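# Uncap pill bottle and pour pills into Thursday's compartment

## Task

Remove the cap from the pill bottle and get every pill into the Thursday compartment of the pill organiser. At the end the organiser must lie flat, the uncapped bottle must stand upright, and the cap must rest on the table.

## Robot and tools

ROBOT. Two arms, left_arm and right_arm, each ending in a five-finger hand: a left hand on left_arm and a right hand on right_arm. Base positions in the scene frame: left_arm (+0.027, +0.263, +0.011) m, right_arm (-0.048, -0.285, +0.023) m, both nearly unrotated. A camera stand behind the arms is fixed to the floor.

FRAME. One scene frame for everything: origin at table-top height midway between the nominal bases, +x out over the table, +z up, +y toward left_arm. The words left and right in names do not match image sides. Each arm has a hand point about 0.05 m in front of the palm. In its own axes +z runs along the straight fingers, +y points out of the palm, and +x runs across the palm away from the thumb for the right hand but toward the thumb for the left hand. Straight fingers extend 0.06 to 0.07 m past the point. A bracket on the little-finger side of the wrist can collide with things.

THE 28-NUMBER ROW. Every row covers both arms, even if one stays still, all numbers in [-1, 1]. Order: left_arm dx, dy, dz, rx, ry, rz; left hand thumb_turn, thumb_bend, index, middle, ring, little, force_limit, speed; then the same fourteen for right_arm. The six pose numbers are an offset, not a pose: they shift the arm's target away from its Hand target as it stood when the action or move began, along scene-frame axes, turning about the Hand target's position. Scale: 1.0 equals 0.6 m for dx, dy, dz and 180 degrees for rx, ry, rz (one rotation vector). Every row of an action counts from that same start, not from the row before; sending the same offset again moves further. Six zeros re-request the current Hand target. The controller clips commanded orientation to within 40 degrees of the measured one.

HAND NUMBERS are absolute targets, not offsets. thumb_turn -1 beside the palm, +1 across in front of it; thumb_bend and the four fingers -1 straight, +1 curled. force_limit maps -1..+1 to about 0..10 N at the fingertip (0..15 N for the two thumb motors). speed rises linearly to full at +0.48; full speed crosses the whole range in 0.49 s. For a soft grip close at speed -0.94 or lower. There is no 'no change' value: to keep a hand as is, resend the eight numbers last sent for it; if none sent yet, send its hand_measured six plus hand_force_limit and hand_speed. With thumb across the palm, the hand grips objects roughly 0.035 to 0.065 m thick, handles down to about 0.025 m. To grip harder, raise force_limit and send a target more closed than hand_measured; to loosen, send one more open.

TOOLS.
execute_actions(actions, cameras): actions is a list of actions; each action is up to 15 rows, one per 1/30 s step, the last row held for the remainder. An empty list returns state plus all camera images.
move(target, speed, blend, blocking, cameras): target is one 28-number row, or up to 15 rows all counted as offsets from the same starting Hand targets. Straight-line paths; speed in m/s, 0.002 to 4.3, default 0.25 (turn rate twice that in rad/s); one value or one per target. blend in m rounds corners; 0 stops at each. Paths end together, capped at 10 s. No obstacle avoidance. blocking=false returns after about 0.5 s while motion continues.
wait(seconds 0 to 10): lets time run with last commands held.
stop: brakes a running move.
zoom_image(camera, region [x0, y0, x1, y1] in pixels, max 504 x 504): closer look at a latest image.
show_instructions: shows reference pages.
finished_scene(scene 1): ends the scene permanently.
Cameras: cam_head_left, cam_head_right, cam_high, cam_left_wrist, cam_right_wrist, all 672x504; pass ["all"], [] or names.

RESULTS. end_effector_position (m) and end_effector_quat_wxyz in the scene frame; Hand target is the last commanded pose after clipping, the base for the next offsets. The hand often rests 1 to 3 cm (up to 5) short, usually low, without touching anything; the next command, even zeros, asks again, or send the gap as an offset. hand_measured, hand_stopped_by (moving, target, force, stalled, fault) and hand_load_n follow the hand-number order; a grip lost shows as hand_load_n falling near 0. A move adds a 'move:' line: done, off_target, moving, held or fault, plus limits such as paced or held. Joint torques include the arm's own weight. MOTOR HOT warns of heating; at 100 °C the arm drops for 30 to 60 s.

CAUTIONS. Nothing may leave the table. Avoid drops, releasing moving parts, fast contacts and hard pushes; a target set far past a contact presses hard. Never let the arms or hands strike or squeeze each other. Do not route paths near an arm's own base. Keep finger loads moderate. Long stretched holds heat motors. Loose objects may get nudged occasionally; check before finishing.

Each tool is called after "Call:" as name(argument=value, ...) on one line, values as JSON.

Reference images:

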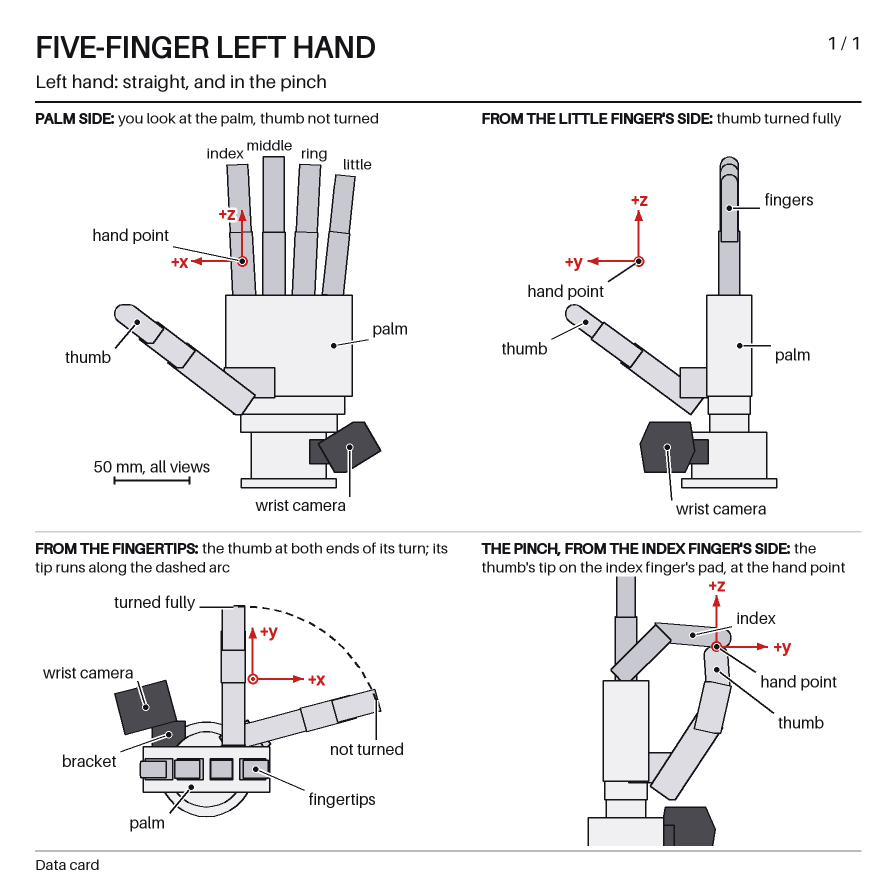

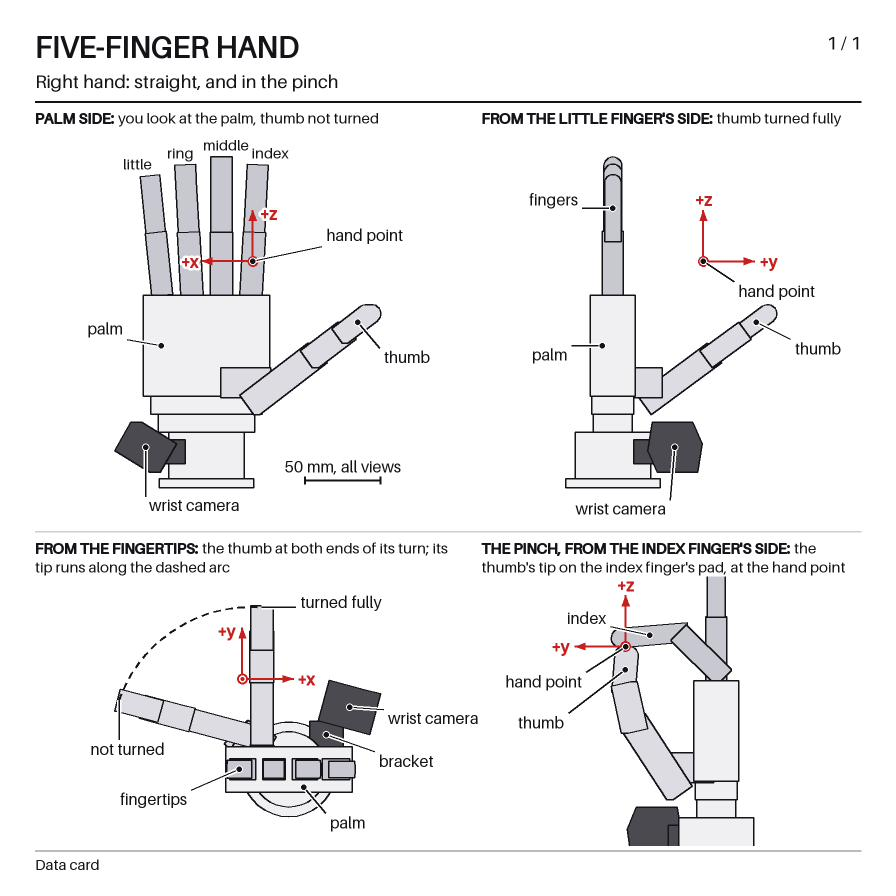

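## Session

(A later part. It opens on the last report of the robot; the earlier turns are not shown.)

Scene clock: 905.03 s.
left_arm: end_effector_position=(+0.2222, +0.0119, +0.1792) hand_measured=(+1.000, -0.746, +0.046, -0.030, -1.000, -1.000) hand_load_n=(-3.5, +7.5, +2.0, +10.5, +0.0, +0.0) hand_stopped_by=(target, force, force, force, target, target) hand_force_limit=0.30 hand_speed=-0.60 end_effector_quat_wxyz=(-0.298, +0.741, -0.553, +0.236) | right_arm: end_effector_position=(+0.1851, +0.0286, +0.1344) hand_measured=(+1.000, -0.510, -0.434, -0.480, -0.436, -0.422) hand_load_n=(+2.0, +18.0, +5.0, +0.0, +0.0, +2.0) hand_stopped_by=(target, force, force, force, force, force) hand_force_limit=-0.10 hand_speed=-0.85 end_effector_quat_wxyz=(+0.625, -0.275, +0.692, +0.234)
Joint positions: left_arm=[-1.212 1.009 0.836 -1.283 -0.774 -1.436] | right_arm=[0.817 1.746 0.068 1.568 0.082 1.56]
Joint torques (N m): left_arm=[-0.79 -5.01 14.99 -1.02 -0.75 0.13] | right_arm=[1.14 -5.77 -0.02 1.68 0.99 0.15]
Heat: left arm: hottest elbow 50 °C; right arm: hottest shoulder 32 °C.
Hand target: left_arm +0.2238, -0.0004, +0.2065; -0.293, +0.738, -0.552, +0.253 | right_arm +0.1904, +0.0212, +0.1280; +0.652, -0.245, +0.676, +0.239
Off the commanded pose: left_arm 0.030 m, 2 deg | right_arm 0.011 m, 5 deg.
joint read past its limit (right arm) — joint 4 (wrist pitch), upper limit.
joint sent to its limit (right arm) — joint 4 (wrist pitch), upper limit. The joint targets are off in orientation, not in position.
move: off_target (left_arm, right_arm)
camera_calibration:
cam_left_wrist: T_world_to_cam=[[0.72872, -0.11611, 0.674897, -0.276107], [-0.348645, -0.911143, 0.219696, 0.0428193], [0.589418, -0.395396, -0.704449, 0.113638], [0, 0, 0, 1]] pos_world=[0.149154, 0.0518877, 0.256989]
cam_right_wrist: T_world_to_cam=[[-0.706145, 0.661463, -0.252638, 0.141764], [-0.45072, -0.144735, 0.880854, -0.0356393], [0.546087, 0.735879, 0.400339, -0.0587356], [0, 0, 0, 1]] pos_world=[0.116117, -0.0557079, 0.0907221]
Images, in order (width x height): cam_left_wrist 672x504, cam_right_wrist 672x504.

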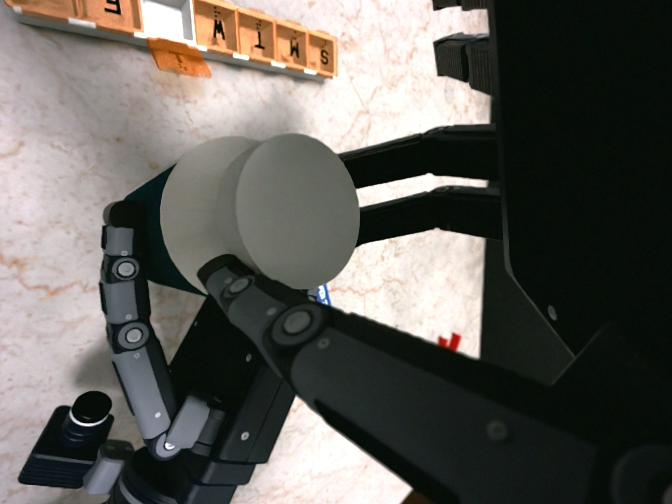

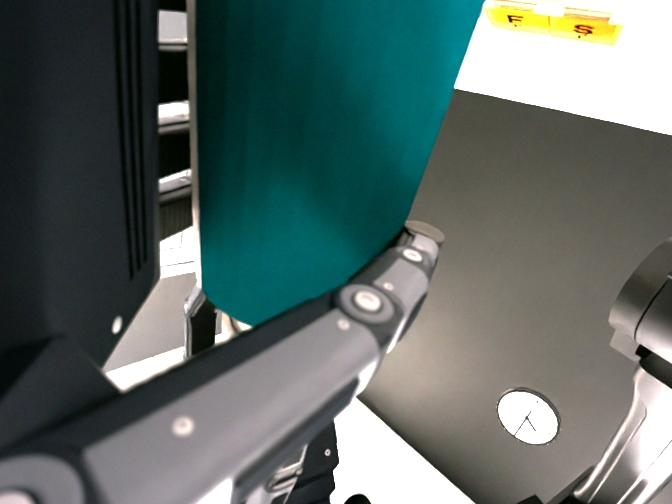

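Call:
execute_actions(actions=[])

Call:
zoom_image(camera="cam_high", region=[230, 150, 320, 230])

Call:
zoom_image(camera="cam_head_right", region=[270, 290, 350, 370])

Call:
zoom_image(camera="cam_head_left", region=[290, 290, 370, 370])

Scene clock: 930.40 s.
left_arm: end_effector_position=(+0.2222, +0.0119, +0.1792) hand_measured=(+1.000, -0.746, +0.046, -0.030, -1.000, -1.000) hand_load_n=(-3.0, +7.5, +2.0, +11.0, +0.0, +0.0) hand_stopped_by=(target, force, force, force, target, target) hand_force_limit=0.30 hand_speed=-0.60 end_effector_quat_wxyz=(-0.298, +0.741, -0.553, +0.236) | right_arm: end_effector_position=(+0.1851, +0.0286, +0.1344) hand_measured=(+1.000, -0.510, -0.434, -0.480, -0.436, -0.422) hand_load_n=(+2.0, +18.0, +5.0, +0.0, +0.0, +2.0) hand_stopped_by=(target, force, force, force, force, force) hand_force_limit=-0.10 hand_speed=-0.85 end_effector_quat_wxyz=(+0.625, -0.275, +0.692, +0.234)
Joint positions: left_arm=[-1.212 1.009 0.836 -1.283 -0.774 -1.436] | right_arm=[0.817 1.746 0.068 1.568 0.082 1.56]
Joint velocities: within noise
Joint torques (N m): left_arm=[-0.79 -4.95 14.99 -1.01 -0.75 0.16] | right_arm=[1.14 -5.71 -0.01 1.66 0.99 0.15]
Motor temperatures (°C): left_arm=[28 29 51 28 33 30] | right_arm=[29 32 31 32 32 28]
Heat: left arm: hottest elbow 51 °C; right arm: hottest shoulder 32 °C.
Hand target: left_arm +0.2238, -0.0004, +0.2065; -0.293, +0.738, -0.552, +0.253 | right_arm +0.1904, +0.0212, +0.1280; +0.652, -0.245, +0.676, +0.239
Off the commanded pose: left_arm 0.030 m, 2 deg | right_arm 0.011 m, 5 deg.
joint read past its limit (right arm) — joint 4 (wrist pitch), upper limit.
camera_calibration:
cam_left_wrist: T_world_to_cam=[[0.728729, -0.11579, 0.674942, -0.276137], [-0.348428, -0.911182, 0.219877, 0.0427421], [0.589535, -0.3954, -0.704349, 0.113595], [0, 0, 0, 1]] pos_world=[0.149154, 0.0518872, 0.256989]
cam_right_wrist: T_world_to_cam=[[-0.706145, 0.661463, -0.252638, 0.141764], [-0.45072, -0.144735, 0.880854, -0.0356393], [0.546087, 0.735879, 0.400339, -0.0587356], [0, 0, 0, 1]] pos_world=[0.116117, -0.0557079, 0.0907221]

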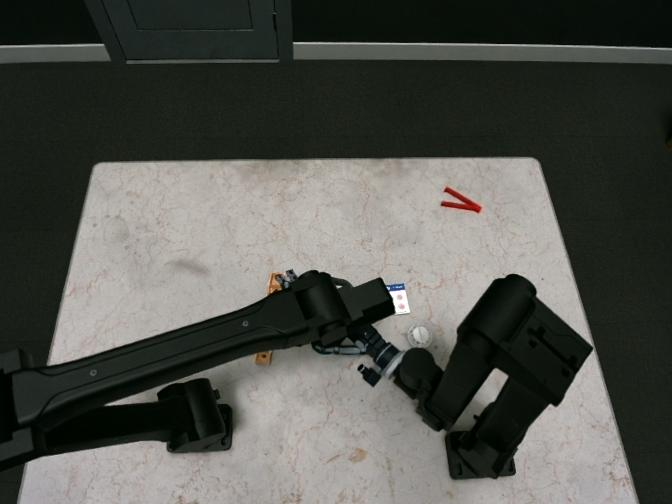

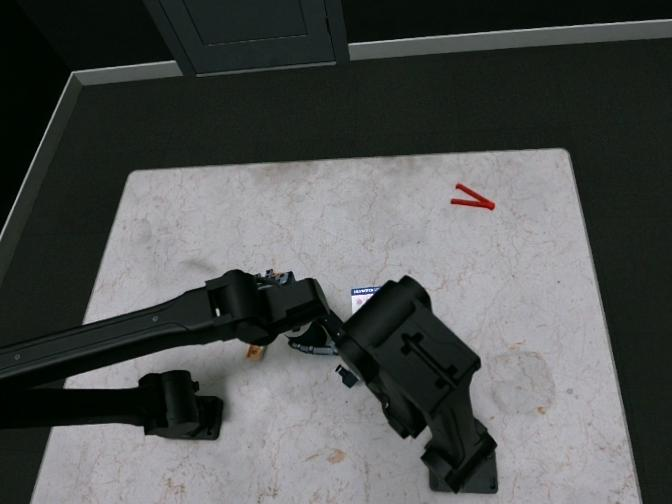

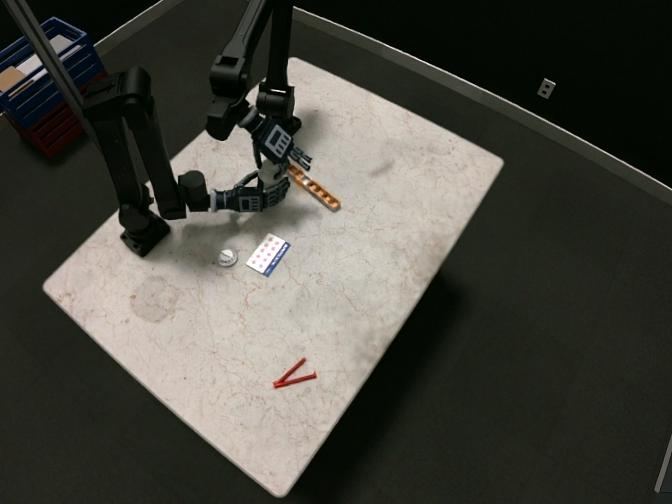

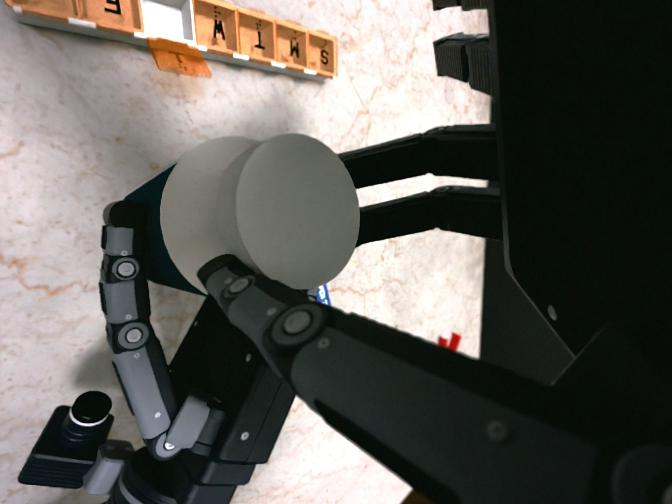

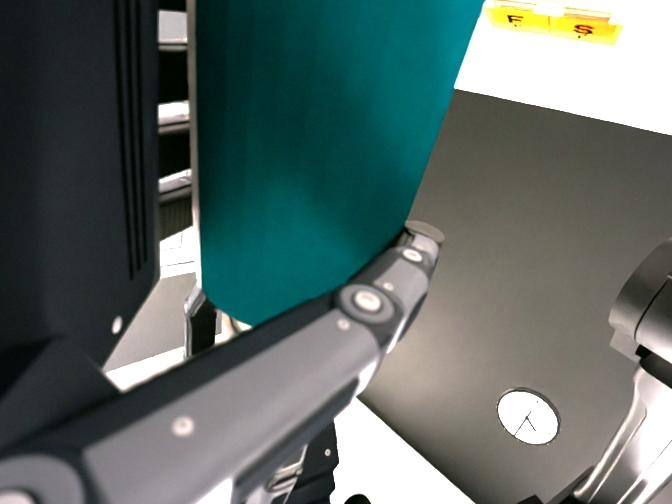

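Scaled by 5.600 from the camera's 672x504 image, which has a finer 960x720 frame.

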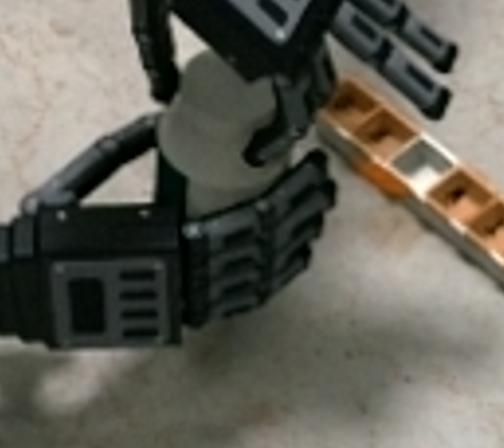

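Scaled by 6.300 from the camera's 672x504 image, which has a finer 960x720 frame.

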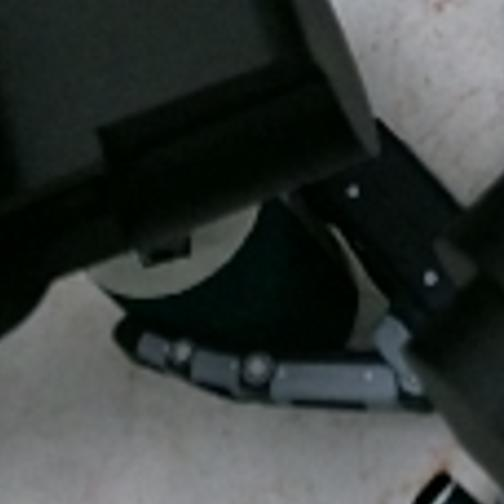

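Scaled by 6.300 from the camera's 672x504 image, which has a finer 960x720 frame.

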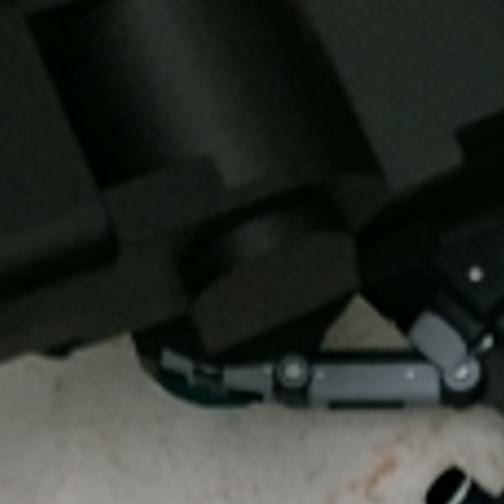

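Call:
move(target=[[0,0,0, 0,0,0, 1,-1,-0.5,-0.5,-1,-1,-0.5,0.2, 0,0,0,0,0,0, 1,-0.503,-0.2,-0.2,-0.3,-0.3,-0.1,-0.85],[-0.0108,-0.0133,0.0207, -0.0143,-0.0124,-0.1656, 1,-1,-0.5,-0.5,-1,-1,-0.5,0.2, 0,0,0,0,0,0, 1,-0.503,-0.2,-0.2,-0.3,-0.3,-0.1,-0.85],[-0.0203,0.0017,-0.006, -0.0299,-0.026,-0.3478, 1,-1,-0.5,-0.5,-1,-1,-0.5,0.2, 0,0,0,0,0,0, 1,-0.503,-0.2,-0.2,-0.3,-0.3,-0.1,-0.85]], speed=0.35, blend=[0,0.01,0], cameras=[])

Scene clock: 960.30 s.
left_arm: end_effector_position=(+0.2047, +0.0010, +0.2003) hand_measured=(+1.000, -1.000, -0.500, -0.500, -1.000, -1.000) hand_load_n=(+0.0, +0.0, +0.0, +0.0, +0.0, +0.0) hand_stopped_by=(target, target, target, target, target, target) hand_force_limit=-0.50 hand_speed=0.20 end_effector_quat_wxyz=(+0.101, -0.346, +0.836, -0.414) | right_arm: end_effector_position=(+0.1884, +0.0244, +0.1331) hand_measured=(+1.000, -0.510, -0.434, -0.480, -0.436, -0.422) hand_load_n=(+2.5, +17.0, +6.5, +0.0, +0.0, +1.5) hand_stopped_by=(target, force, force, force, force, force) hand_force_limit=-0.10 hand_speed=-0.85 end_effector_quat_wxyz=(+0.626, -0.267, +0.697, +0.225)
Joint positions: left_arm=[-0.813 0.663 0.625 -0.657 0.111 -0.062] | right_arm=[0.816 1.747 0.063 1.568 0.107 1.562]
Joint torques (N m): left_arm=[1.85 -1.79 11.07 1.89 0.36 0.2] | right_arm=[1.38 -5.66 0.35 1.66 0.07 0.15]
Heat: left arm: hottest elbow 52 °C; right arm: hottest shoulder 32 °C.
Hand target: left_arm +0.2116, +0.0005, +0.2030; +0.107, -0.346, +0.832, -0.421 | right_arm +0.1905, +0.0212, +0.1280; +0.652, -0.245, +0.676, +0.239
Off the commanded pose: left_arm 0.007 m, 1 deg | right_arm 0.006 m, 5 deg.
joint read past its limit (right arm) — joint 4 (wrist pitch), upper limit.
joint sent to its limit (right arm) — joint 4 (wrist pitch), upper limit. The joint targets are off in orientation, not in position.
move: off_target (right_arm)
No camera images: "cameras" was empty.

Call:
move(target=[[-0.0037,0.0035,-0.03, -0.033,-0.0297,0, 1,-1,-0.5,-0.5,-1,-1,-0.5,0.2, 0,0,0,0,0,0, 1,-0.503,-0.2,-0.2,-0.3,-0.3,-0.1,-0.85],[-0.0027,-0.0205,0.0208, -0.0316,-0.0285,0.0166, 1,-1,-0.5,-0.5,-1,-1,-0.5,0.2, 0,0,0,0,0,0, 1,-0.503,-0.2,-0.2,-0.3,-0.3,-0.1,-0.85]], speed=0.3, cameras=["cam_left_wrist"])

Scene clock: 967.03 s.
left_arm: end_effector_position=(+0.2052, +0.0008, +0.1830) hand_measured=(+1.000, -1.000, -0.500, -0.500, -1.000, -1.000) hand_load_n=(+0.0, +0.0, +0.0, +0.5, +0.0, +0.0) hand_stopped_by=(target, target, target, target, target, target) hand_force_limit=-0.50 hand_speed=0.20 end_effector_quat_wxyz=(+0.135, -0.359, +0.804, -0.454) | right_arm: end_effector_position=(+0.1884, +0.0244, +0.1331) hand_measured=(+1.000, -0.510, -0.434, -0.480, -0.436, -0.422) hand_load_n=(+2.5, +17.0, +7.0, +0.0, +0.0, +1.5) hand_stopped_by=(target, force, force, force, force, force) hand_force_limit=-0.10 hand_speed=-0.85 end_effector_quat_wxyz=(+0.626, -0.267, +0.697, +0.225)
Joint positions: left_arm=[-0.86 0.576 0.505 -0.513 0.016 -0.121] | right_arm=[0.816 1.747 0.063 1.568 0.107 1.562]
Joint torques (N m): left_arm=[-0.85 -0.79 16.54 0.98 -0.01 0.05] | right_arm=[1.38 -5.71 0.34 1.66 0.07 0.15]
Heat: left arm: hottest elbow 51 °C; right arm: hottest shoulder 32 °C.
Hand target: left_arm +0.2100, -0.0118, +0.2155; +0.138, -0.353, +0.795, -0.474 | right_arm +0.1905, +0.0212, +0.1280; +0.652, -0.245, +0.676, +0.239
Off the commanded pose: left_arm 0.035 m, 3 deg | right_arm 0.006 m, 5 deg.
joint read past its limit (right arm) — joint 4 (wrist pitch), upper limit.
joint sent to its limit (right arm) — joint 4 (wrist pitch), upper limit. The joint targets are off in orientation, not in position.
move: off_target (left_arm, right_arm)
camera_calibration:
cam_left_wrist: T_world_to_cam=[[0.198194, -0.537174, 0.819856, -0.184919], [-0.980159, -0.10638, 0.167246, 0.164486], [-0.00262429, -0.836736, -0.5476, 0.215072], [0, 0, 0, 1]] pos_world=[0.198436, 0.0981229, 0.24187]
Images, in order (width x height): cam_left_wrist 672x504.

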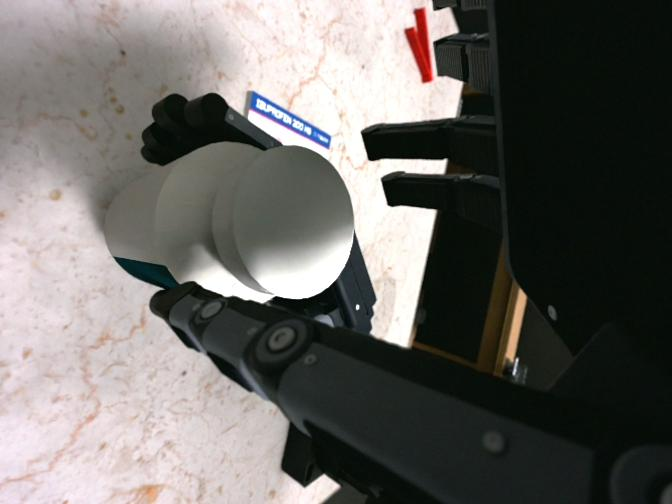

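Call:
move(target=[[0,0,0.004, 0,0,0, 1,-1,-0.5,-0.5,-1,-1,-0.5,0.2, 0,0,0,0,0,0, 1,-0.503,-0.2,-0.2,-0.3,-0.3,-0.1,-0.85],[0,0,0.004, 0,0,0, 1,-0.1,0.45,0.48,-1,-1,0.6,-0.5, 0,0,0,0,0,0, 1,-0.503,-0.2,-0.2,-0.3,-0.3,-0.1,-0.85],[0.0055,0.001,0.0045, 0.0071,0.0062,0.0828, 1,-0.1,0.45,0.48,-1,-1,0.6,-0.5, 0,0,0,0,0,0, 1,-0.503,-0.2,-0.2,-0.3,-0.3,-0.1,-0.85]], speed=0.22, blend=[0,0,0], cameras=["cam_left_wrist","cam_high","cam_right_wrist"])

Call:
zoom_image(camera="cam_high", region=[230, 150, 320, 230])

Scene clock: 974.83 s.
left_arm: end_effector_position=(+0.2064, -0.0005, +0.1843) hand_measured=(+1.000, -0.756, +0.082, -0.022, -1.000, -1.000) hand_load_n=(-3.5, +11.5, +0.5, +15.0, +0.0, +0.0) hand_stopped_by=(target, force, force, force, target, target) hand_force_limit=0.60 hand_speed=-0.50 end_effector_quat_wxyz=(+0.190, -0.454, +0.763, -0.419) | right_arm: end_effector_position=(+0.1875, +0.0255, +0.1333) hand_measured=(+1.000, -0.510, -0.434, -0.480, -0.436, -0.422) hand_load_n=(+3.0, +16.5, +7.0, +0.0, +0.0, +1.5) hand_stopped_by=(target, force, force, force, force, force) hand_force_limit=-0.10 hand_speed=-0.85 end_effector_quat_wxyz=(+0.626, -0.270, +0.696, +0.227)
Joint positions: left_arm=[-1.041 0.602 0.538 -0.592 -0.336 -0.361] | right_arm=[0.816 1.747 0.064 1.568 0.101 1.561]
Joint torques (N m): left_arm=[-0.26 -1.14 16.61 0.68 -0.66 0.06] | right_arm=[1.38 -5.71 0.31 1.66 0.31 0.15]
Heat: left arm: hottest elbow 52 °C; right arm: hottest shoulder 32 °C.
Hand target: left_arm +0.2132, -0.0111, +0.2180; +0.194, -0.456, +0.749, -0.439 | right_arm +0.1905, +0.0212, +0.1280; +0.652, -0.245, +0.676, +0.239
Off the commanded pose: left_arm 0.036 m, 3 deg | right_arm 0.007 m, 5 deg.
joint read past its limit (right arm) — joint 4 (wrist pitch), upper limit.
joint sent to its limit (right arm) — joint 4 (wrist pitch), upper limit. The joint targets are off in orientation, not in position.
move: off_target (left_arm, right_arm); target 2's new numbers were sent with left_arm's hand 0.036 m and 3 deg from that target
camera_calibration:
cam_left_wrist: T_world_to_cam=[[0.333434, -0.49836, 0.800287, -0.211253], [-0.923451, -0.343623, 0.170766, 0.152828], [0.189894, -0.795965, -0.574787, 0.179981], [0, 0, 0, 1]] pos_world=[0.177391, 0.0904939, 0.246416]
cam_right_wrist: T_world_to_cam=[[-0.693849, 0.673725, -0.254298, 0.142913], [-0.451957, -0.13249, 0.882146, -0.0343037], [0.560632, 0.727008, 0.396423, -0.0593296], [0, 0, 0, 1]] pos_world=[0.116918, -0.0576957, 0.090123]
Images, in order (width x height): cam_high 672x504, cam_left_wrist 672x504, cam_right_wrist 672x504.

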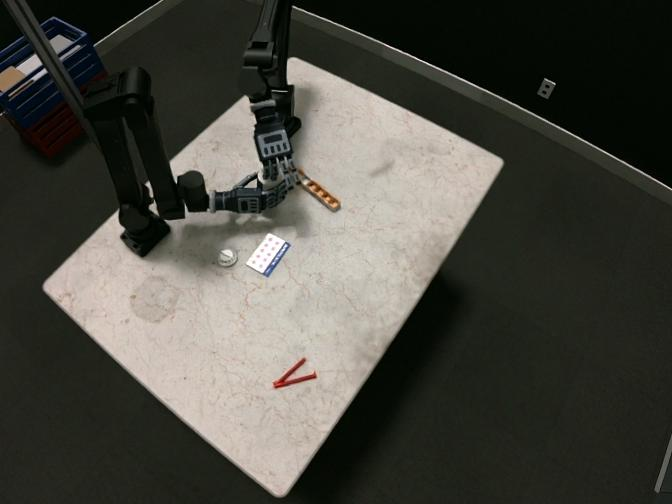

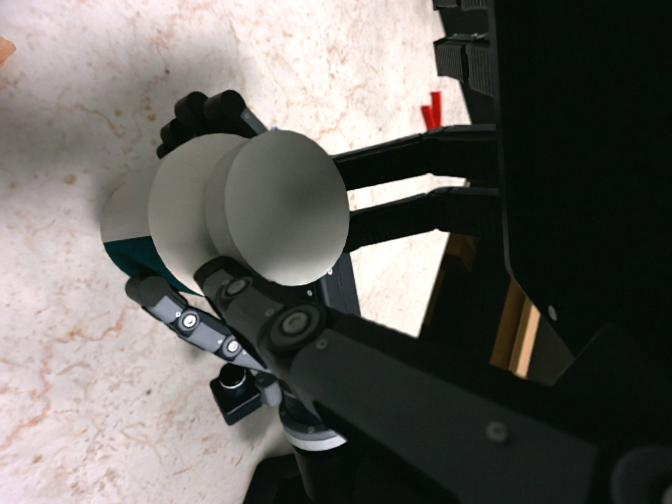

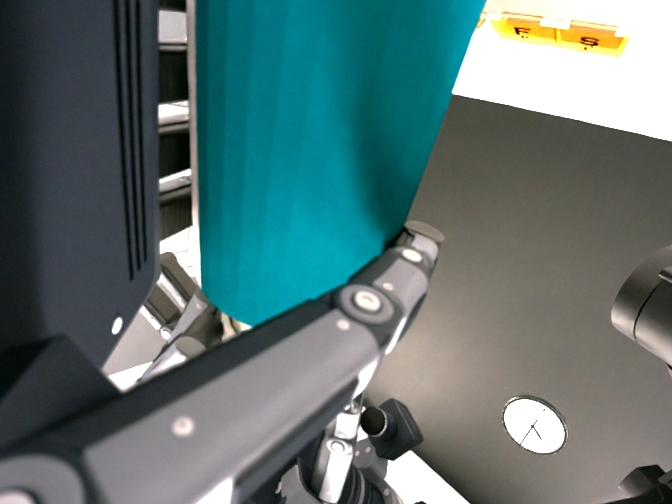

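Scaled by 5.600 from the camera's 672x504 image, which has a finer 960x720 frame.

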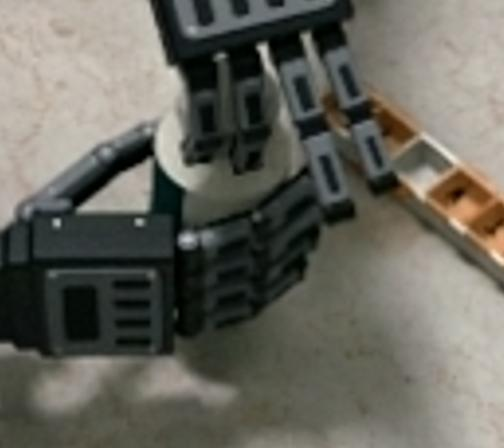

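Call:
move(target=[[0.005,0.005,-0.0025, 0.0071,0.0062,0.0828, 1,-0.1,0.45,0.48,-1,-1,0.6,-0.5, 0,0,0,0,0,0, 1,-0.503,-0.2,-0.2,-0.3,-0.3,-0.1,-0.85],[0.008,0.0095,-0.0065, 0.0143,0.0124,0.1656, 1,-0.1,0.45,0.48,-1,-1,0.6,-0.5, 0,0,0,0,0,0, 1,-0.503,-0.2,-0.2,-0.3,-0.3,-0.1,-0.85],[0.0105,0.0145,-0.0125, 0.0214,0.0186,0.2484, 1,-0.1,0.45,0.48,-1,-1,0.6,-0.5, 0,0,0,0,0,0, 1,-0.503,-0.2,-0.2,-0.3,-0.3,-0.1,-0.85]], speed=0.22, blend=[0.002,0.002,0], cameras=["cam_left_wrist","cam_high","cam_right_wrist"])

Call:
zoom_image(camera="cam_high", region=[230, 150, 320, 230])

Scene clock: 986.57 s.
left_arm: end_effector_position=(+0.2198, +0.0108, +0.1855) hand_measured=(+1.000, -0.756, +0.082, -0.022, -1.000, -1.000) hand_load_n=(-4.0, +11.5, +1.0, +18.5, +0.0, +0.0) hand_stopped_by=(target, force, force, force, target, target) hand_force_limit=0.60 hand_speed=-0.50 end_effector_quat_wxyz=(-0.348, +0.713, -0.540, +0.280) | right_arm: end_effector_position=(+0.1838, +0.0284, +0.1335) hand_measured=(+1.000, -0.510, -0.434, -0.480, -0.436, -0.422) hand_load_n=(+1.5, +19.5, +5.5, +0.0, +0.0, +2.0) hand_stopped_by=(target, force, force, force, force, force) hand_force_limit=-0.10 hand_speed=-0.85 end_effector_quat_wxyz=(+0.624, -0.278, +0.692, +0.234)
Joint positions: left_arm=[-1.316 1.022 0.82 -1.332 -0.925 -1.554] | right_arm=[0.816 1.747 0.065 1.568 0.077 1.555]
Joint torques (N m): left_arm=[-0.85 -4.72 14.57 -1.09 -0.73 0.12] | right_arm=[1.14 -5.83 0.13 1.65 1.15 0.19]
Heat: left arm: hottest elbow 53 °C; right arm: hottest shoulder 32 °C.
Hand target: left_arm +0.2195, -0.0025, +0.2106; -0.340, +0.713, -0.538, +0.295 | right_arm +0.1904, +0.0212, +0.1280; +0.652, -0.245, +0.676, +0.239
Off the commanded pose: left_arm 0.028 m, 2 deg | right_arm 0.011 m, 5 deg.
joint read past its limit (right arm) — joint 4 (wrist pitch), upper limit.
joint sent to its limit (right arm) — joint 4 (wrist pitch), upper limit. The joint targets are off in orientation, not in position.
move: off_target (left_arm, right_arm)
camera_calibration:
cam_left_wrist: T_world_to_cam=[[0.625157, -0.150762, 0.7658, -0.272572], [-0.386344, -0.912305, 0.135785, 0.0634738], [0.678172, -0.380749, -0.62858, 0.0852774], [0, 0, 0, 1]] pos_world=[0.13709, 0.0492833, 0.25372]
cam_right_wrist: T_world_to_cam=[[-0.708933, 0.656844, -0.256846, 0.14194], [-0.451051, -0.14229, 0.881083, -0.0354764], [0.542187, 0.74048, 0.397144, -0.0564225], [0, 0, 0, 1]] pos_world=[0.115216, -0.0565008, 0.0901223]
Images, in order (width x height): cam_high 672x504, cam_left_wrist 672x504, cam_right_wrist 672x504.

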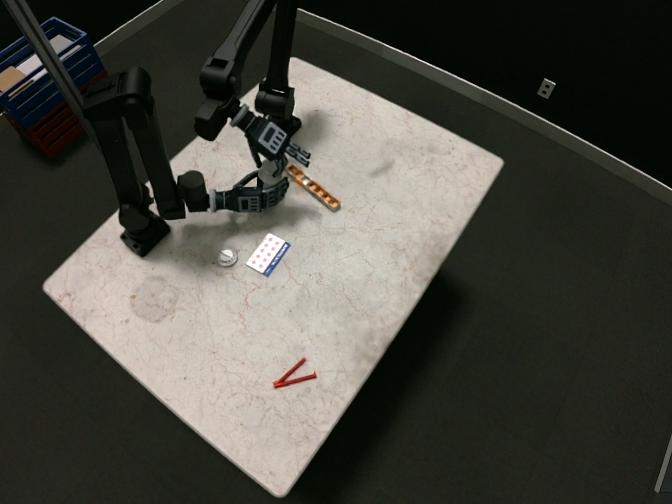

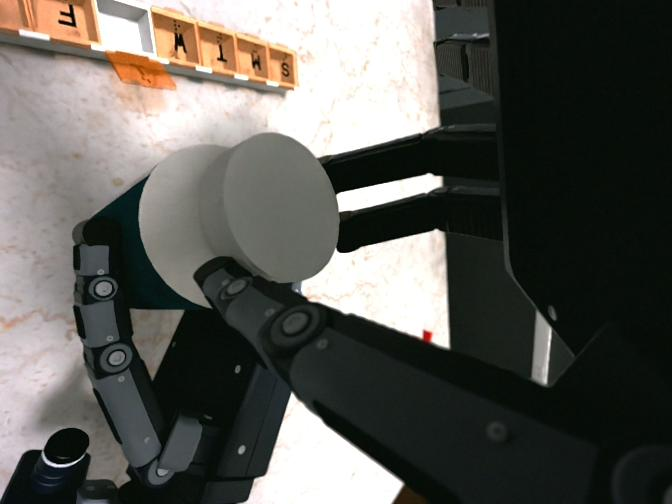

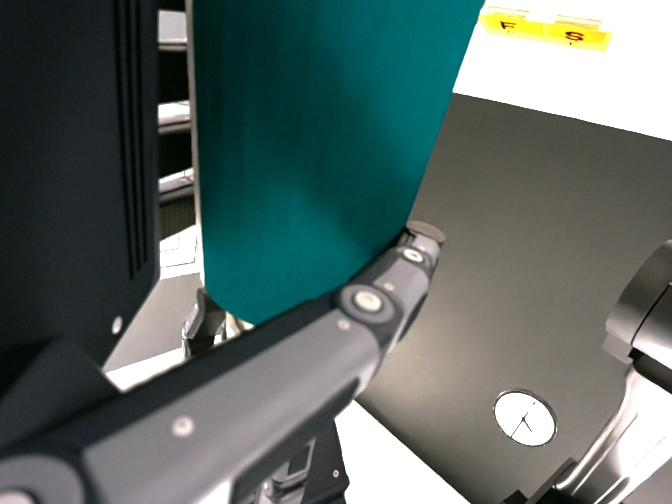

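Scaled by 5.600 from the camera's 672x504 image, which has a finer 960x720 frame.

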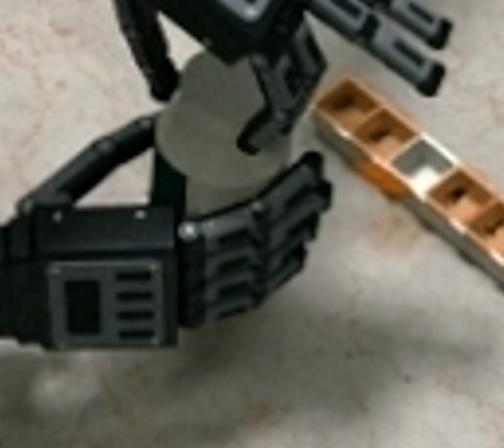

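Call:
wait(seconds=0.1, cameras=["cam_left_wrist","cam_high"])

Scene clock: 1008.67 s.
left_arm: end_effector_position=(+0.2198, +0.0108, +0.1855) hand_measured=(+1.000, -0.756, +0.082, -0.022, -1.000, -1.000) hand_load_n=(-4.5, +11.5, +1.0, +18.5, +0.0, +0.0) hand_stopped_by=(target, force, force, force, target, target) hand_force_limit=0.60 hand_speed=-0.50 end_effector_quat_wxyz=(-0.348, +0.713, -0.540, +0.280) | right_arm: end_effector_position=(+0.1838, +0.0284, +0.1335) hand_measured=(+1.000, -0.510, -0.434, -0.480, -0.436, -0.422) hand_load_n=(+1.5, +19.5, +5.5, +0.0, +0.0, +1.5) hand_stopped_by=(target, force, force, force, force, force) hand_force_limit=-0.10 hand_speed=-0.85 end_effector_quat_wxyz=(+0.624, -0.278, +0.692, +0.234)
Joint positions: left_arm=[-1.316 1.022 0.82 -1.332 -0.925 -1.554] | right_arm=[0.816 1.747 0.065 1.568 0.077 1.555]
Joint torques (N m): left_arm=[-0.91 -4.78 14.58 -1.11 -0.73 0.12] | right_arm=[1.14 -5.77 0.13 1.66 1.15 0.19]
Heat: left arm: hottest elbow 50 °C; right arm: hottest wrist yaw 33 °C.
Hand target: left_arm +0.2195, -0.0025, +0.2106; -0.340, +0.713, -0.538, +0.295 | right_arm +0.1904, +0.0212, +0.1280; +0.652, -0.245, +0.676, +0.239
Off the commanded pose: left_arm 0.028 m, 2 deg | right_arm 0.011 m, 5 deg.
joint read past its limit (right arm) — joint 4 (wrist pitch), upper limit.
wait: 0.10 s; at rest from the start
camera_calibration:
cam_left_wrist: T_world_to_cam=[[0.625157, -0.150762, 0.7658, -0.272572], [-0.386344, -0.912305, 0.135785, 0.0634738], [0.678172, -0.380749, -0.62858, 0.0852774], [0, 0, 0, 1]] pos_world=[0.13709, 0.0492833, 0.25372]
Images, in order (width x height): cam_high 672x504, cam_left_wrist 672x504.

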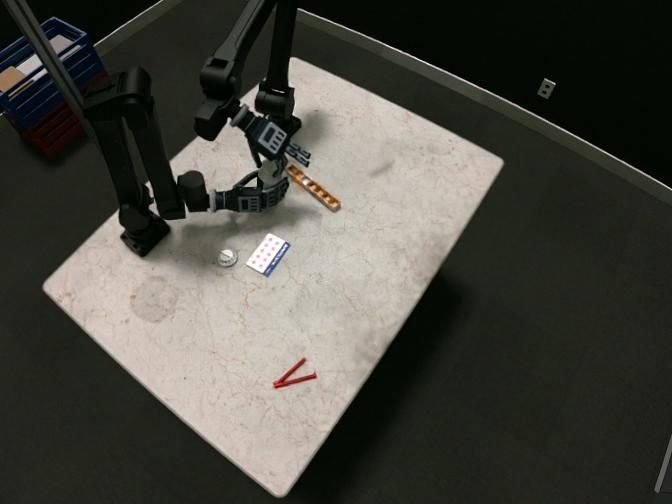

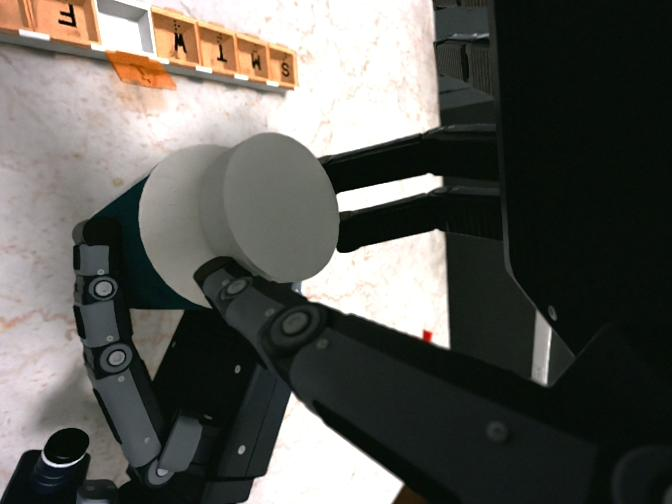

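Call:
zoom_image(camera="cam_left_wrist", region=[110, 110, 370, 330])

Call:
zoom_image(camera="cam_high", region=[220, 130, 320, 220])

Scaled by 1.938 from the camera's 672x504 image, which has a finer 960x720 frame.

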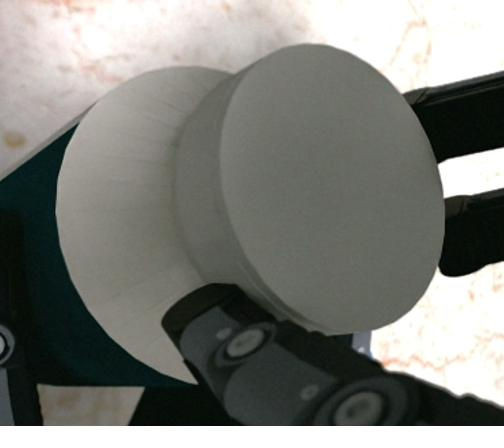

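Scaled by 5.040 from the camera's 672x504 image, which has a finer 960x720 frame.

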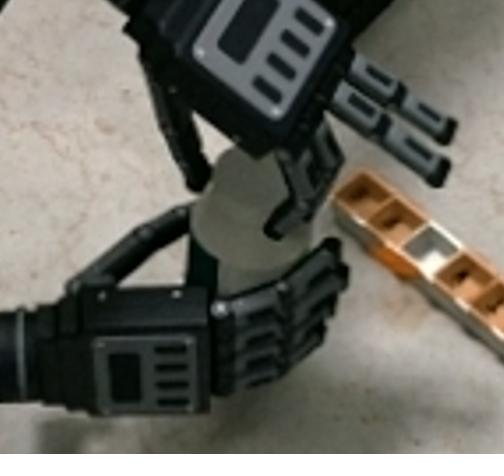

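Call:
wait(seconds=0.1, cameras=["cam_head_left","cam_head_right","cam_right_wrist"])

Call:
zoom_image(camera="cam_head_right", region=[180, 180, 340, 300])

Scene clock: 1076.20 s.
left_arm: end_effector_position=(+0.2198, +0.0108, +0.1855) hand_measured=(+1.000, -0.756, +0.082, -0.022, -1.000, -1.000) hand_load_n=(-4.5, +12.0, +1.0, +18.5, +0.0, +0.0) hand_stopped_by=(target, force, force, force, target, target) hand_force_limit=0.60 hand_speed=-0.50 end_effector_quat_wxyz=(-0.348, +0.713, -0.540, +0.280) | right_arm: end_effector_position=(+0.1838, +0.0284, +0.1335) hand_measured=(+1.000, -0.510, -0.434, -0.480, -0.436, -0.422) hand_load_n=(+1.5, +19.5, +5.5, +0.0, +0.0, +2.0) hand_stopped_by=(target, force, force, force, force, force) hand_force_limit=-0.10 hand_speed=-0.85 end_effector_quat_wxyz=(+0.624, -0.278, +0.692, +0.234)
Joint positions: left_arm=[-1.316 1.022 0.82 -1.332 -0.925 -1.554] | right_arm=[0.816 1.747 0.065 1.568 0.077 1.555]
Joint torques (N m): left_arm=[-0.85 -4.78 14.58 -1.06 -0.73 0.12] | right_arm=[1.14 -5.77 0.13 1.66 1.15 0.19]
Heat: left arm: hottest elbow 49 °C; right arm: hottest wrist yaw 34 °C.
Hand target: left_arm +0.2195, -0.0025, +0.2106; -0.340, +0.713, -0.538, +0.295 | right_arm +0.1904, +0.0212, +0.1280; +0.652, -0.245, +0.676, +0.239
Off the commanded pose: left_arm 0.028 m, 2 deg | right_arm 0.011 m, 5 deg.
joint read past its limit (right arm) — joint 4 (wrist pitch), upper limit.
wait: 0.10 s; at rest from the start
camera_calibration:
cam_right_wrist: T_world_to_cam=[[-0.708933, 0.656844, -0.256846, 0.14194], [-0.451051, -0.14229, 0.881083, -0.0354764], [0.542187, 0.74048, 0.397144, -0.0564225], [0, 0, 0, 1]] pos_world=[0.115216, -0.0565008, 0.0901223]
Images, in order (width x height): cam_head_left 672x504, cam_head_right 672x504, cam_right_wrist 672x504.

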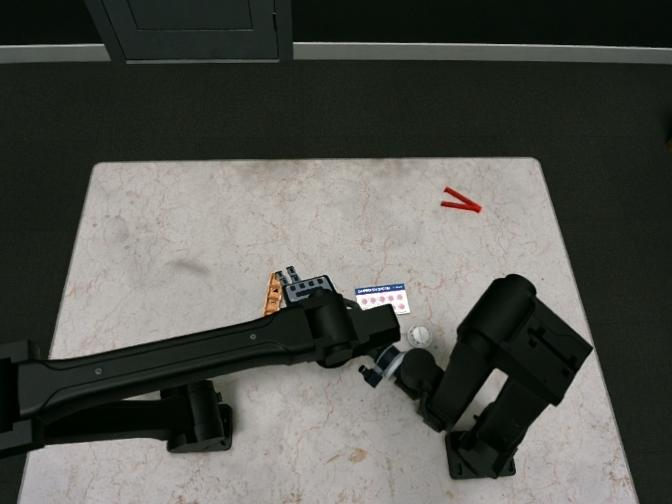

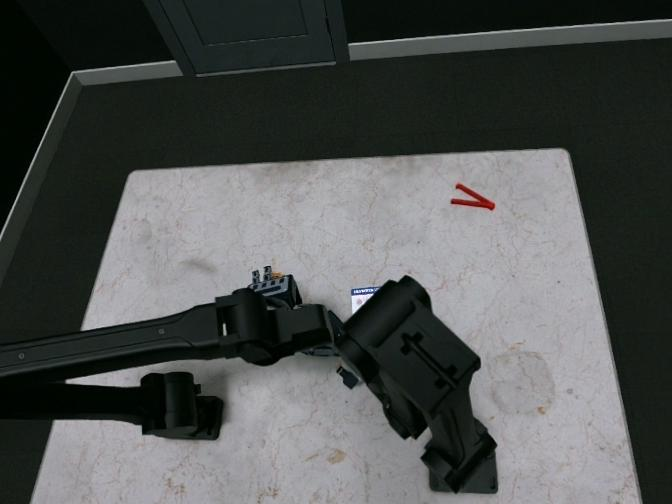

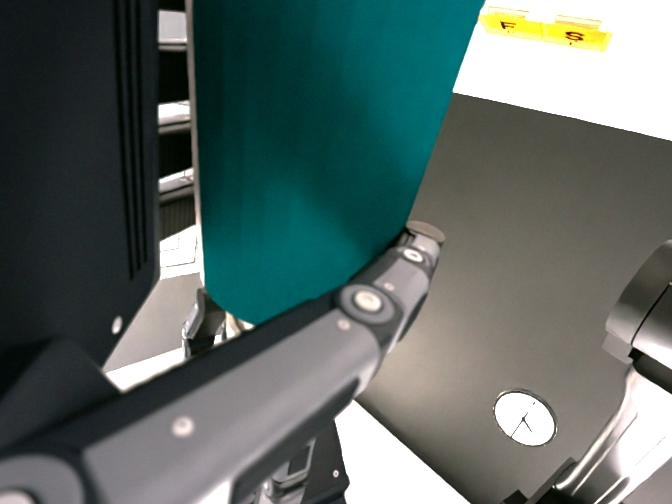

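Scaled by 3.150 from the camera's 672x504 image, which has a finer 960x720 frame.

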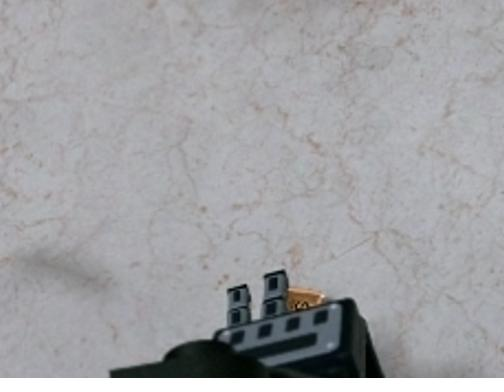

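Call:
move(target=[[0,0,0,0,0,0,1,-1,-0.5,-0.5,-1,-1,-0.5,0.2,0,0,0,0,0,0,1,-0.503,-0.2,-0.2,-0.3,-0.3,-0.1,-0.85],[-0.0075,-0.0075,0.0157,-0.0143,-0.0124,-0.1656,1,-1,-0.5,-0.5,-1,-1,-0.5,0.2,0,0,0,0,0,0,1,-0.503,-0.2,-0.2,-0.3,-0.3,-0.1,-0.85],[-0.0168,0.0085,-0.0127,-0.0299,-0.026,-0.3478,1,-1,-0.5,-0.5,-1,-1,-0.5,0.2,0,0,0,0,0,0,1,-0.503,-0.2,-0.2,-0.3,-0.3,-0.1,-0.85],[-0.0168,0.0085,-0.0377,-0.0299,-0.026,-0.3478,1,-1,-0.5,-0.5,-1,-1,-0.5,0.2,0,0,0,0,0,0,1,-0.503,-0.2,-0.2,-0.3,-0.3,-0.1,-0.85],[-0.0158,-0.0155,0.0148,-0.0285,-0.0248,-0.3312,1,-1,-0.5,-0.5,-1,-1,-0.5,0.2,0,0,0,0,0,0,1,-0.503,-0.2,-0.2,-0.3,-0.3,-0.1,-0.85]], speed=0.35, blend=[0,0.01,0.01,0,0], cameras=["cam_left_wrist","cam_high"])

Call:
zoom_image(camera="cam_left_wrist", region=[110, 110, 370, 330])

Call:
zoom_image(camera="cam_high", region=[220, 130, 320, 220])

Scene clock: 1090.10 s.
left_arm: end_effector_position=(+0.2053, +0.0007, +0.1870) hand_measured=(+1.000, -1.000, -0.500, -0.500, -1.000, -1.000) hand_load_n=(+0.0, +0.0, +0.0, +0.0, +0.0, +0.0) hand_stopped_by=(target, target, target, target, target, target) hand_force_limit=-0.50 hand_speed=0.20 end_effector_quat_wxyz=(+0.135, -0.359, +0.804, -0.454) | right_arm: end_effector_position=(+0.1889, +0.0246, +0.1332) hand_measured=(+1.000, -0.510, -0.434, -0.480, -0.436, -0.422) hand_load_n=(+2.5, +19.0, +8.0, +0.0, +0.0, +1.5) hand_stopped_by=(target, force, force, force, force, force) hand_force_limit=-0.10 hand_speed=-0.85 end_effector_quat_wxyz=(+0.626, -0.267, +0.697, +0.225)
Joint positions: left_arm=[-0.859 0.576 0.515 -0.524 0.016 -0.121] | right_arm=[0.815 1.747 0.064 1.568 0.107 1.562]
Joint torques (N m): left_arm=[-0.91 -0.73 16.55 0.96 -0.02 0.06] | right_arm=[1.49 -5.77 0.25 1.66 0.07 0.15]
Heat: left arm: hottest elbow 49 °C; right arm: hottest wrist yaw 34 °C.
Hand target: left_arm +0.2100, -0.0118, +0.2195; +0.137, -0.353, +0.795, -0.474 | right_arm +0.1905, +0.0212, +0.1280; +0.652, -0.245, +0.676, +0.239
Off the commanded pose: left_arm 0.035 m, 3 deg | right_arm 0.006 m, 5 deg.
joint read past its limit (right arm) — joint 4 (wrist pitch), upper limit.
joint sent to its limit (right arm) — joint 4 (wrist pitch), upper limit. The joint targets are off in orientation, not in position.
move: off_target (left_arm, right_arm); blend cut to 0.0075 m at target 3
camera_calibration:
cam_left_wrist: T_world_to_cam=[[0.198521, -0.53721, 0.819753, -0.188361], [-0.980092, -0.106151, 0.167786, 0.163723], [-0.00311898, -0.836742, -0.547588, 0.217191], [0, 0, 0, 1]] pos_world=[0.198534, 0.0979228, 0.24587]
Images, in order (width x height): cam_high 672x504, cam_left_wrist 672x504.

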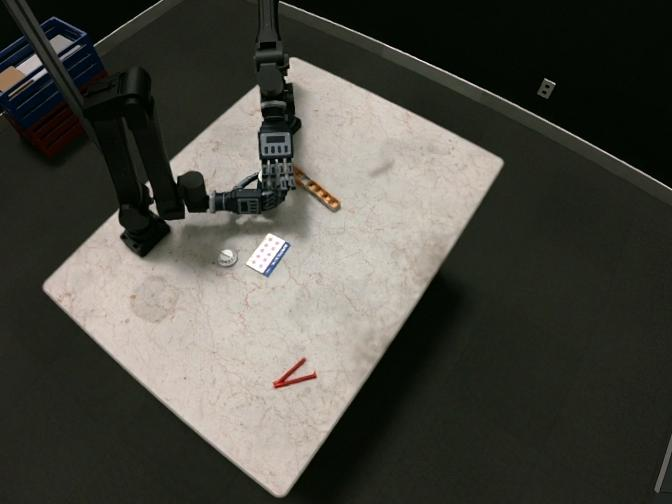

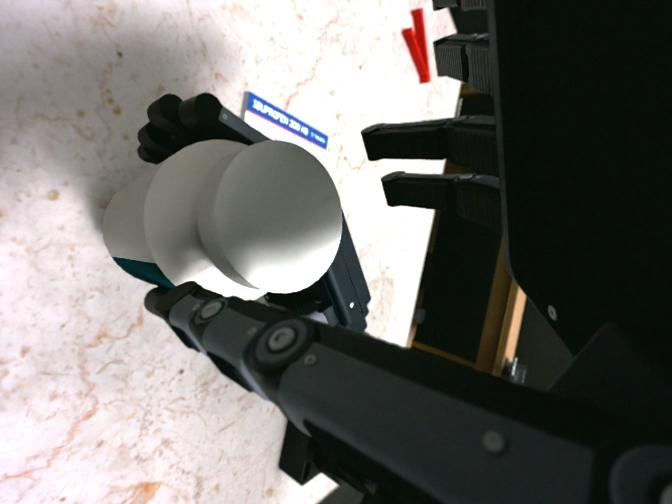

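Scaled by 1.938 from the camera's 672x504 image, which has a finer 960x720 frame.

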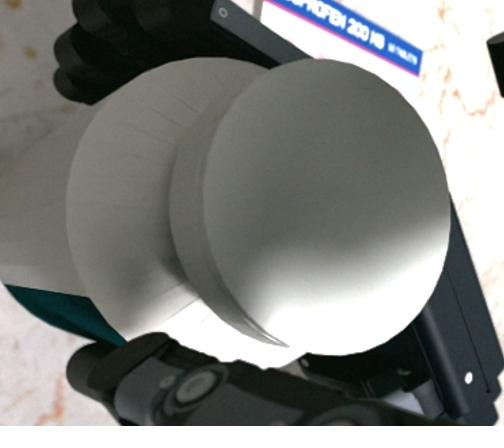

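Scaled by 5.040 from the camera's 672x504 image, which has a finer 960x720 frame.

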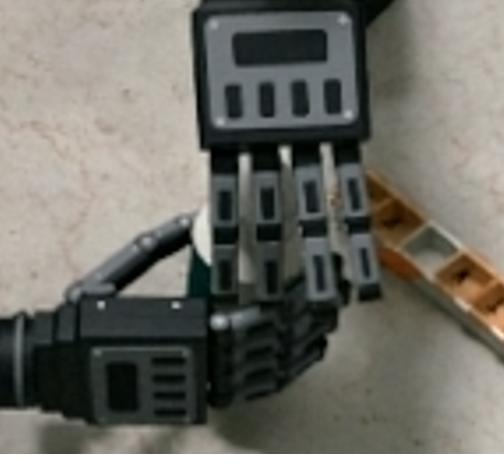

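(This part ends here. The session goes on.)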